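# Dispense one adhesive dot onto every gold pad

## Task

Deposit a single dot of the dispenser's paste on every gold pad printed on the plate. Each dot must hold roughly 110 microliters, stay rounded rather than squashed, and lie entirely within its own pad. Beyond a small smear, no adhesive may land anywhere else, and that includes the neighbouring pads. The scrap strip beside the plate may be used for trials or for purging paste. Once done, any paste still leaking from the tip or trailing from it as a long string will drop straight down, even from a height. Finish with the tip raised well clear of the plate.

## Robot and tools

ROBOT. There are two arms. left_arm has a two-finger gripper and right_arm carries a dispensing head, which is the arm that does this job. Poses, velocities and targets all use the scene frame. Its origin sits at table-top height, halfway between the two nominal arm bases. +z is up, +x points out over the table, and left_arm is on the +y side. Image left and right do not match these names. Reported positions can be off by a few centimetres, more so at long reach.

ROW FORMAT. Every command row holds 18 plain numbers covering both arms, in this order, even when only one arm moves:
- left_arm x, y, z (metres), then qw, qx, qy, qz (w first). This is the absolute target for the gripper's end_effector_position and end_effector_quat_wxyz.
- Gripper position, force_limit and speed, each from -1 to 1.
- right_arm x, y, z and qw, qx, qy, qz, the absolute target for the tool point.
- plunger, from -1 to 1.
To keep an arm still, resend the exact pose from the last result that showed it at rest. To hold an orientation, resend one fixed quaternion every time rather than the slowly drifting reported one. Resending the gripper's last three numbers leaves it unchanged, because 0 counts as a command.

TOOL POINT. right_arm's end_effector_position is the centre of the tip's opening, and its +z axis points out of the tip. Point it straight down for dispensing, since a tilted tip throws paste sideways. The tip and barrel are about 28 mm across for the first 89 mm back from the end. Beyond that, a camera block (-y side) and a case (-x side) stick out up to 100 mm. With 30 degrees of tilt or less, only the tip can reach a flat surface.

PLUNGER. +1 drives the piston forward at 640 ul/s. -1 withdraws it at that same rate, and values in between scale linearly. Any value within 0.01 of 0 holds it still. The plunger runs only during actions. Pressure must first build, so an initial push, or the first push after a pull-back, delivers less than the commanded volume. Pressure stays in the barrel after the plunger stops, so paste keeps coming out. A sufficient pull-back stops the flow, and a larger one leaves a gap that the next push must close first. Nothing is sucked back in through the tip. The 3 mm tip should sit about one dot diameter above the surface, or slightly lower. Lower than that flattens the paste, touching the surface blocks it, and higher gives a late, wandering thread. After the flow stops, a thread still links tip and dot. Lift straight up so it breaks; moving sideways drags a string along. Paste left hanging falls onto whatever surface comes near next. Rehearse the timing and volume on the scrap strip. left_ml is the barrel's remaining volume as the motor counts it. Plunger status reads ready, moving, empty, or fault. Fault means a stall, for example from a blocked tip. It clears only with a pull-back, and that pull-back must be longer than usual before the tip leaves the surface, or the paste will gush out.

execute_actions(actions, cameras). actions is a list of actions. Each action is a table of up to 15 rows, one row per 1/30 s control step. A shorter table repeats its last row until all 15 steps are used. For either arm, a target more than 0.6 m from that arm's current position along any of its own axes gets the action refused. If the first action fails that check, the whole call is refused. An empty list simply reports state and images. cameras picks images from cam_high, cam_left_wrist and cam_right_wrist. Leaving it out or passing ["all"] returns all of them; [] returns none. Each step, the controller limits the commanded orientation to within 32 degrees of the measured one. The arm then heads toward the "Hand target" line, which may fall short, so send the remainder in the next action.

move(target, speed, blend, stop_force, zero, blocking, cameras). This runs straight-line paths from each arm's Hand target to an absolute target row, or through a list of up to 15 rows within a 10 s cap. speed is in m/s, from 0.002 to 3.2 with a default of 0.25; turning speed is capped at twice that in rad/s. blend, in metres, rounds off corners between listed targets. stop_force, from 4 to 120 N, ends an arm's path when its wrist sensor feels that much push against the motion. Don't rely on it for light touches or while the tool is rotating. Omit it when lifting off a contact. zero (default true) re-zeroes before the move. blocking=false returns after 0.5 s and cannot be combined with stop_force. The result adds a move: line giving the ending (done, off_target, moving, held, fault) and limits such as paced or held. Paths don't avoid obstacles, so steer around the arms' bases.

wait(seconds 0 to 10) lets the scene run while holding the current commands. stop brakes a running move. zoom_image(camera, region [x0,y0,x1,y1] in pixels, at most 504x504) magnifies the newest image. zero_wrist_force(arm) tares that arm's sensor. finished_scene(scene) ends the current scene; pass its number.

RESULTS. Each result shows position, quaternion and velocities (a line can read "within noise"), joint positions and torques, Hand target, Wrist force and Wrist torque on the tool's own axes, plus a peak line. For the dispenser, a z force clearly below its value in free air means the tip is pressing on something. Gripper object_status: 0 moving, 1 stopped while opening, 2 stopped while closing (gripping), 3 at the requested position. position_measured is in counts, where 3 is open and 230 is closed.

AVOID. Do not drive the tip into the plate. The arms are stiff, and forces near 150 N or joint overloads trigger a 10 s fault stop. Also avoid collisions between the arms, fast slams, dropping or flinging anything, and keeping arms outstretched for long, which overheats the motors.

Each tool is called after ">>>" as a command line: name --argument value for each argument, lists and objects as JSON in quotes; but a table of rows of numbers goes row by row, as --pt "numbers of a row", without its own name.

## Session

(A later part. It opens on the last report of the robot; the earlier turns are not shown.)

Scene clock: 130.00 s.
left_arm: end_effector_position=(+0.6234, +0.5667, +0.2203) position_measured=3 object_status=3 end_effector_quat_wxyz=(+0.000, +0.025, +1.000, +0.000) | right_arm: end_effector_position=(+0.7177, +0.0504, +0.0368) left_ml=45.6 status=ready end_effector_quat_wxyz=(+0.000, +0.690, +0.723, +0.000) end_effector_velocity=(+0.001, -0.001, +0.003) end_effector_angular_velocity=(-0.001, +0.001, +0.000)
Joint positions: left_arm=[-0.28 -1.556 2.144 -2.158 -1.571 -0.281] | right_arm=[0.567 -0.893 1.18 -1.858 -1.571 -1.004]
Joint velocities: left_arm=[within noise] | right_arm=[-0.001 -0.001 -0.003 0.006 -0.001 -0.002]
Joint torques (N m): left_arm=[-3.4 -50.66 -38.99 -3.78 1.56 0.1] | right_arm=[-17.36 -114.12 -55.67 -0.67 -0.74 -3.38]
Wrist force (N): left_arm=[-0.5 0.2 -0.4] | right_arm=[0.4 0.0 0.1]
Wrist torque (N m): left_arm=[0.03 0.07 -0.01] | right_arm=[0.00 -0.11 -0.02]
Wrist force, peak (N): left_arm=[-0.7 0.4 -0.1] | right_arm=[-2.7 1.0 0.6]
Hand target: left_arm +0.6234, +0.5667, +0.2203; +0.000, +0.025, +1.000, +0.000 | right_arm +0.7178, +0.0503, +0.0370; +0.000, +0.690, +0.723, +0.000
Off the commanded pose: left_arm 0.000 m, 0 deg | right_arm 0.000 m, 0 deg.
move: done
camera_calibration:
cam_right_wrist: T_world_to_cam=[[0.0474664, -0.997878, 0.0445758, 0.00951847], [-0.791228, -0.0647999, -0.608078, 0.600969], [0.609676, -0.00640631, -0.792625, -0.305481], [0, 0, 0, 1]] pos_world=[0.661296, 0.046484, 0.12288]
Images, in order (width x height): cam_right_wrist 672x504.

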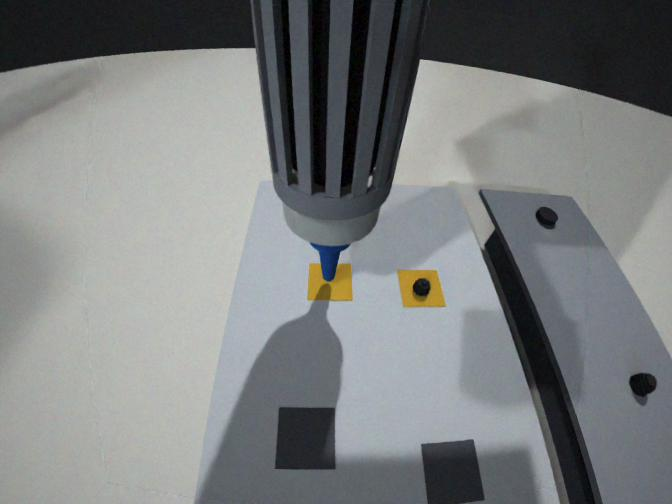

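>>> move --target '[0.6234,0.5667,0.2203,0,0.025,1.0,0,1,1,1,0.718,0.0497,0.0375,0,0.69,0.723,0,0]' --speed 0.05 --cameras '[]'

>>> execute_actions --actions '[[[0.6234,0.5667,0.2203,0,0.025,1.0,0,1,1,1,0.718,0.0497,0.0375,0,0.69,0.723,0,0.8125]]]' --cameras '[]'

>>> wait --seconds 2.2 --cameras '[]'

>>> execute_actions --actions '[[[0.6234,0.5667,0.2203,0,0.025,1.0,0,1,1,1,0.718,0.0497,0.0375,0,0.69,0.723,0,-0.46875]]]' --cameras '[]'

>>> move --target '[0.6234,0.5667,0.2203,0,0.025,1.0,0,1,1,1,0.718,0.0497,0.05,0,0.69,0.723,0,0]' --speed 0.08 --cameras '["cam_right_wrist"]'

>>> zoom_image --camera "cam_right_wrist" --region '[290, 260, 370, 320]'

>>> move --target '[0.6234,0.5667,0.2203,0,0.025,1.0,0,1,1,1,0.66,-0.0,0.18,0,0.69,0.723,0,0]' --speed 0.2 --cameras '["cam_right_wrist"]'

>>> zoom_image --camera "cam_right_wrist" --region '[180, 180, 480, 430]'

Scene clock: 146.10 s.
left_arm: end_effector_position=(+0.6234, +0.5667, +0.2203) position_measured=3 object_status=3 end_effector_quat_wxyz=(+0.000, +0.025, +1.000, +0.000) | right_arm: end_effector_position=(+0.7180, +0.0497, +0.0375) left_ml=45.6 status=ready end_effector_quat_wxyz=(+0.000, +0.690, +0.723, +0.000)
Joint positions: left_arm=[-0.28 -1.556 2.144 -2.158 -1.571 -0.281] | right_arm=[0.566 -0.894 1.181 -1.858 -1.571 -1.005]
Joint torques (N m): left_arm=[-2.05 -49.98 -39.94 -3.93 1.55 0.01] | right_arm=[-16.42 -111.61 -43.73 -1.49 -0.54 -2.97]
Wrist force (N): left_arm=[-0.3 -0.1 -0.1] | right_arm=[0.3 -0.2 0.4]
Wrist torque (N m): left_arm=[-0.03 0.05 -0.01] | right_arm=[-0.08 -0.06 -0.01]
Wrist force, peak (N): left_arm=[-1.0 -0.4 -0.3] | right_arm=[0.4 -0.6 0.5]
Hand target: left_arm +0.6234, +0.5667, +0.2203; +0.000, +0.025, +1.000, +0.000 | right_arm +0.7180, +0.0497, +0.0375; +0.000, +0.690, +0.723, +0.000
Off the commanded pose: left_arm 0.000 m, 0 deg | right_arm 0.000 m, 0 deg.
move: done
No camera images: "cameras" was empty.

Scene clock: 146.83 s.
left_arm: end_effector_position=(+0.6234, +0.5667, +0.2203) position_measured=3 object_status=3 end_effector_quat_wxyz=(+0.000, +0.025, +1.000, +0.000) | right_arm: end_effector_position=(+0.7180, +0.0497, +0.0375) left_ml=45.3 status=ready end_effector_quat_wxyz=(+0.000, +0.690, +0.723, +0.000)
Joint positions: left_arm=[-0.28 -1.556 2.144 -2.158 -1.571 -0.281] | right_arm=[0.566 -0.894 1.181 -1.858 -1.571 -1.005]
Joint torques (N m): left_arm=[0.41 -50.35 -40.04 -3.55 1.36 0.15] | right_arm=[-15.65 -108.24 -45.21 -2.41 -0.25 -2.75]
Wrist force (N): left_arm=[-0.1 0.0 0.0] | right_arm=[0.1 -0.2 0.5]
Wrist torque (N m): left_arm=[0.00 0.02 -0.01] | right_arm=[-0.08 0.00 -0.01]
Wrist force, peak (N): left_arm=[-0.8 0.2 0.2] | right_arm=[0.1 -0.5 0.5]
Hand target: left_arm +0.6234, +0.5667, +0.2203; +0.000, +0.025, +1.000, +0.000 | right_arm +0.7180, +0.0497, +0.0375; +0.000, +0.690, +0.723, +0.000
Off the commanded pose: left_arm 0.000 m, 0 deg | right_arm 0.000 m, 0 deg.
No camera images: "cameras" was empty.

Scene clock: 149.03 s.
left_arm: end_effector_position=(+0.6234, +0.5667, +0.2203) position_measured=3 object_status=3 end_effector_quat_wxyz=(+0.000, +0.025, +1.000, +0.000) | right_arm: end_effector_position=(+0.7180, +0.0497, +0.0375) left_ml=45.3 status=ready end_effector_quat_wxyz=(+0.000, +0.690, +0.723, +0.000)
Joint positions: left_arm=[-0.28 -1.556 2.144 -2.158 -1.571 -0.281] | right_arm=[0.566 -0.894 1.181 -1.858 -1.571 -1.005]
Joint torques (N m): left_arm=[0.35 -49.02 -40 -3.63 1.72 0.19] | right_arm=[-14.17 -102.91 -52.34 -4.86 -0.01 -0.76]
Wrist force (N): left_arm=[0.0 0.0 -0.3] | right_arm=[0.2 -0.3 0.6]
Wrist torque (N m): left_arm=[-0.01 0.00 -0.01] | right_arm=[-0.10 -0.03 -0.01]
Wrist force, peak (N): left_arm=[-0.8 -0.3 0.0] | right_arm=[-0.1 -0.1 0.8]
Hand target: left_arm +0.6234, +0.5667, +0.2203; +0.000, +0.025, +1.000, +0.000 | right_arm +0.7180, +0.0497, +0.0375; +0.000, +0.690, +0.723, +0.000
Off the commanded pose: left_arm 0.000 m, 0 deg | right_arm 0.000 m, 0 deg.
wait: 2.20 s; at rest by 0.17 s
No camera images: "cameras" was empty.

Scene clock: 149.77 s.
left_arm: end_effector_position=(+0.6234, +0.5667, +0.2203) position_measured=3 object_status=3 end_effector_quat_wxyz=(+0.000, +0.025, +1.000, +0.000) | right_arm: end_effector_position=(+0.7180, +0.0497, +0.0375) left_ml=45.5 status=ready end_effector_quat_wxyz=(+0.000, +0.690, +0.723, +0.000)
Joint positions: left_arm=[-0.28 -1.556 2.144 -2.158 -1.571 -0.281] | right_arm=[0.566 -0.894 1.181 -1.858 -1.571 -1.005]
Joint torques (N m): left_arm=[-0.74 -49.4 -40.08 -3.7 1.58 -0.07] | right_arm=[-12.61 -101.29 -54.02 -5.44 0.33 -0.41]
Wrist force (N): left_arm=[-0.5 0.0 -0.1] | right_arm=[0.1 -0.3 0.1]
Wrist torque (N m): left_arm=[0.00 0.08 -0.01] | right_arm=[-0.10 0.01 -0.01]
Wrist force, peak (N): left_arm=[-0.7 -0.1 -0.3] | right_arm=[0.5 -0.4 0.5]
Hand target: left_arm +0.6234, +0.5667, +0.2203; +0.000, +0.025, +1.000, +0.000 | right_arm +0.7180, +0.0497, +0.0375; +0.000, +0.690, +0.723, +0.000
Off the commanded pose: left_arm 0.000 m, 0 deg | right_arm 0.000 m, 0 deg.
No camera images: "cameras" was empty.

Scene clock: 150.47 s.
left_arm: end_effector_position=(+0.6234, +0.5667, +0.2203) position_measured=3 object_status=3 end_effector_quat_wxyz=(+0.000, +0.025, +1.000, +0.000) | right_arm: end_effector_position=(+0.7180, +0.0497, +0.0502) left_ml=45.5 status=ready end_effector_quat_wxyz=(+0.000, +0.690, +0.723, +0.000)
Joint positions: left_arm=[-0.28 -1.556 2.144 -2.158 -1.571 -0.281] | right_arm=[0.566 -0.9 1.168 -1.839 -1.571 -1.005]
Joint torques (N m): left_arm=[-0.31 -49.45 -40.58 -3.92 1.84 0.09] | right_arm=[-14.45 -91.46 -44.38 -5.71 0.19 0.11]
Wrist force (N): left_arm=[-0.3 -0.1 -0.2] | right_arm=[0.2 0.1 0.4]
Wrist torque (N m): left_arm=[-0.02 0.05 -0.01] | right_arm=[0.04 -0.04 -0.02]
Wrist force, peak (N): left_arm=[-0.8 -0.1 0.1] | right_arm=[0.0 -0.3 0.9]
Hand target: left_arm +0.6234, +0.5667, +0.2203; +0.000, +0.025, +1.000, +0.000 | right_arm +0.7180, +0.0497, +0.0500; +0.000, +0.690, +0.723, +0.000
Off the commanded pose: left_arm 0.000 m, 0 deg | right_arm 0.000 m, 0 deg.
move: done
camera_calibration:
cam_right_wrist: T_world_to_cam=[[0.0473853, -0.997884, 0.0445185, 0.00827014], [-0.791185, -0.0647011, -0.608145, 0.609285], [0.609739, -0.00640516, -0.792577, -0.295095], [0, 0, 0, 1]] pos_world=[0.661596, 0.045784, 0.13628]
Images, in order (width x height): cam_right_wrist 672x504.

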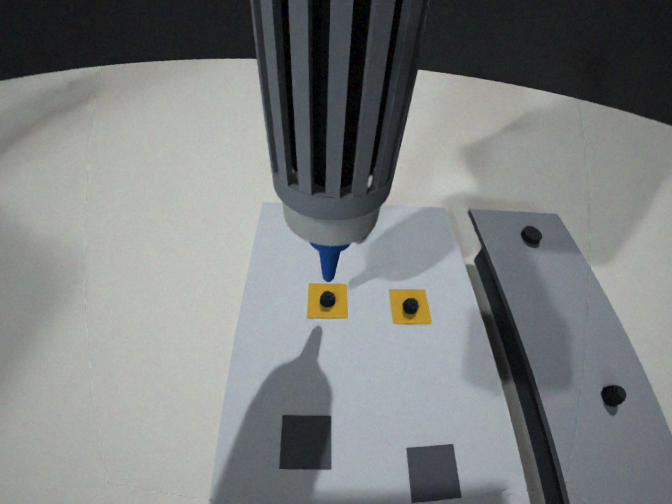

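Scaled by 6.300 from the camera's 672x504 image, which has a finer 960x720 frame.

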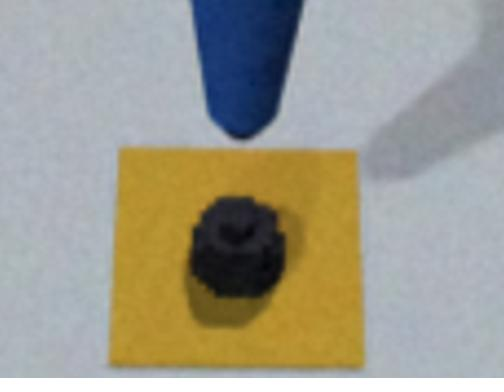

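Scene clock: 151.67 s.
left_arm: end_effector_position=(+0.6234, +0.5667, +0.2203) position_measured=3 object_status=3 end_effector_quat_wxyz=(+0.000, +0.025, +1.000, +0.000) | right_arm: end_effector_position=(+0.6600, -0.0001, +0.1798) left_ml=45.5 status=ready end_effector_quat_wxyz=(+0.000, +0.690, +0.723, +0.000)
Joint positions: left_arm=[-0.28 -1.556 2.144 -2.158 -1.571 -0.281] | right_arm=[0.559 -1.079 1.223 -1.715 -1.571 -1.012]
Joint torques (N m): left_arm=[-1.41 -50.39 -39.76 -3.93 1.53 -0.12] | right_arm=[-4.8 -85.84 -57.21 -6.57 -0.55 -1.23]
Wrist force (N): left_arm=[-0.7 0.0 -0.1] | right_arm=[-0.2 0.4 0.3]
Wrist torque (N m): left_arm=[0.00 0.10 -0.01] | right_arm=[0.14 0.09 0.01]
Wrist force, peak (N): left_arm=[-0.7 -0.4 0.3] | right_arm=[-0.9 -1.2 -2.5]
Hand target: left_arm +0.6234, +0.5667, +0.2203; +0.000, +0.025, +1.000, +0.000 | right_arm +0.6600, +0.0000, +0.1800; +0.000, +0.690, +0.723, +0.000
Off the commanded pose: left_arm 0.000 m, 0 deg | right_arm 0.000 m, 0 deg.
move: done
camera_calibration:
cam_right_wrist: T_world_to_cam=[[0.0474144, -0.997877, 0.0446501, -0.0444935], [-0.791317, -0.064803, -0.607962, 0.638942], [0.609565, -0.00650622, -0.79271, -0.15713], [0, 0, 0, 1]] pos_world=[0.603496, -0.00401601, 0.26588]
Images, in order (width x height): cam_right_wrist 672x504.

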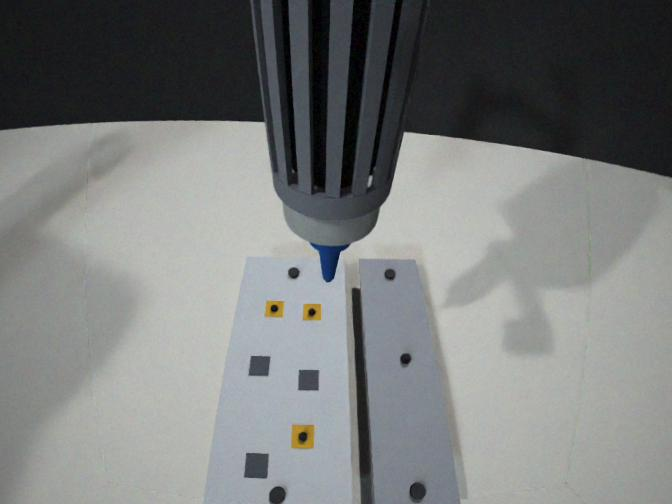

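Scaled by 1.680 from the camera's 672x504 image, which has a finer 960x720 frame.

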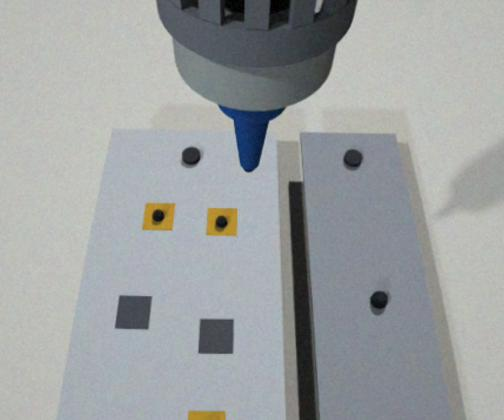

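>>> finished_scene --scene 2

The scene is finished: the task was done.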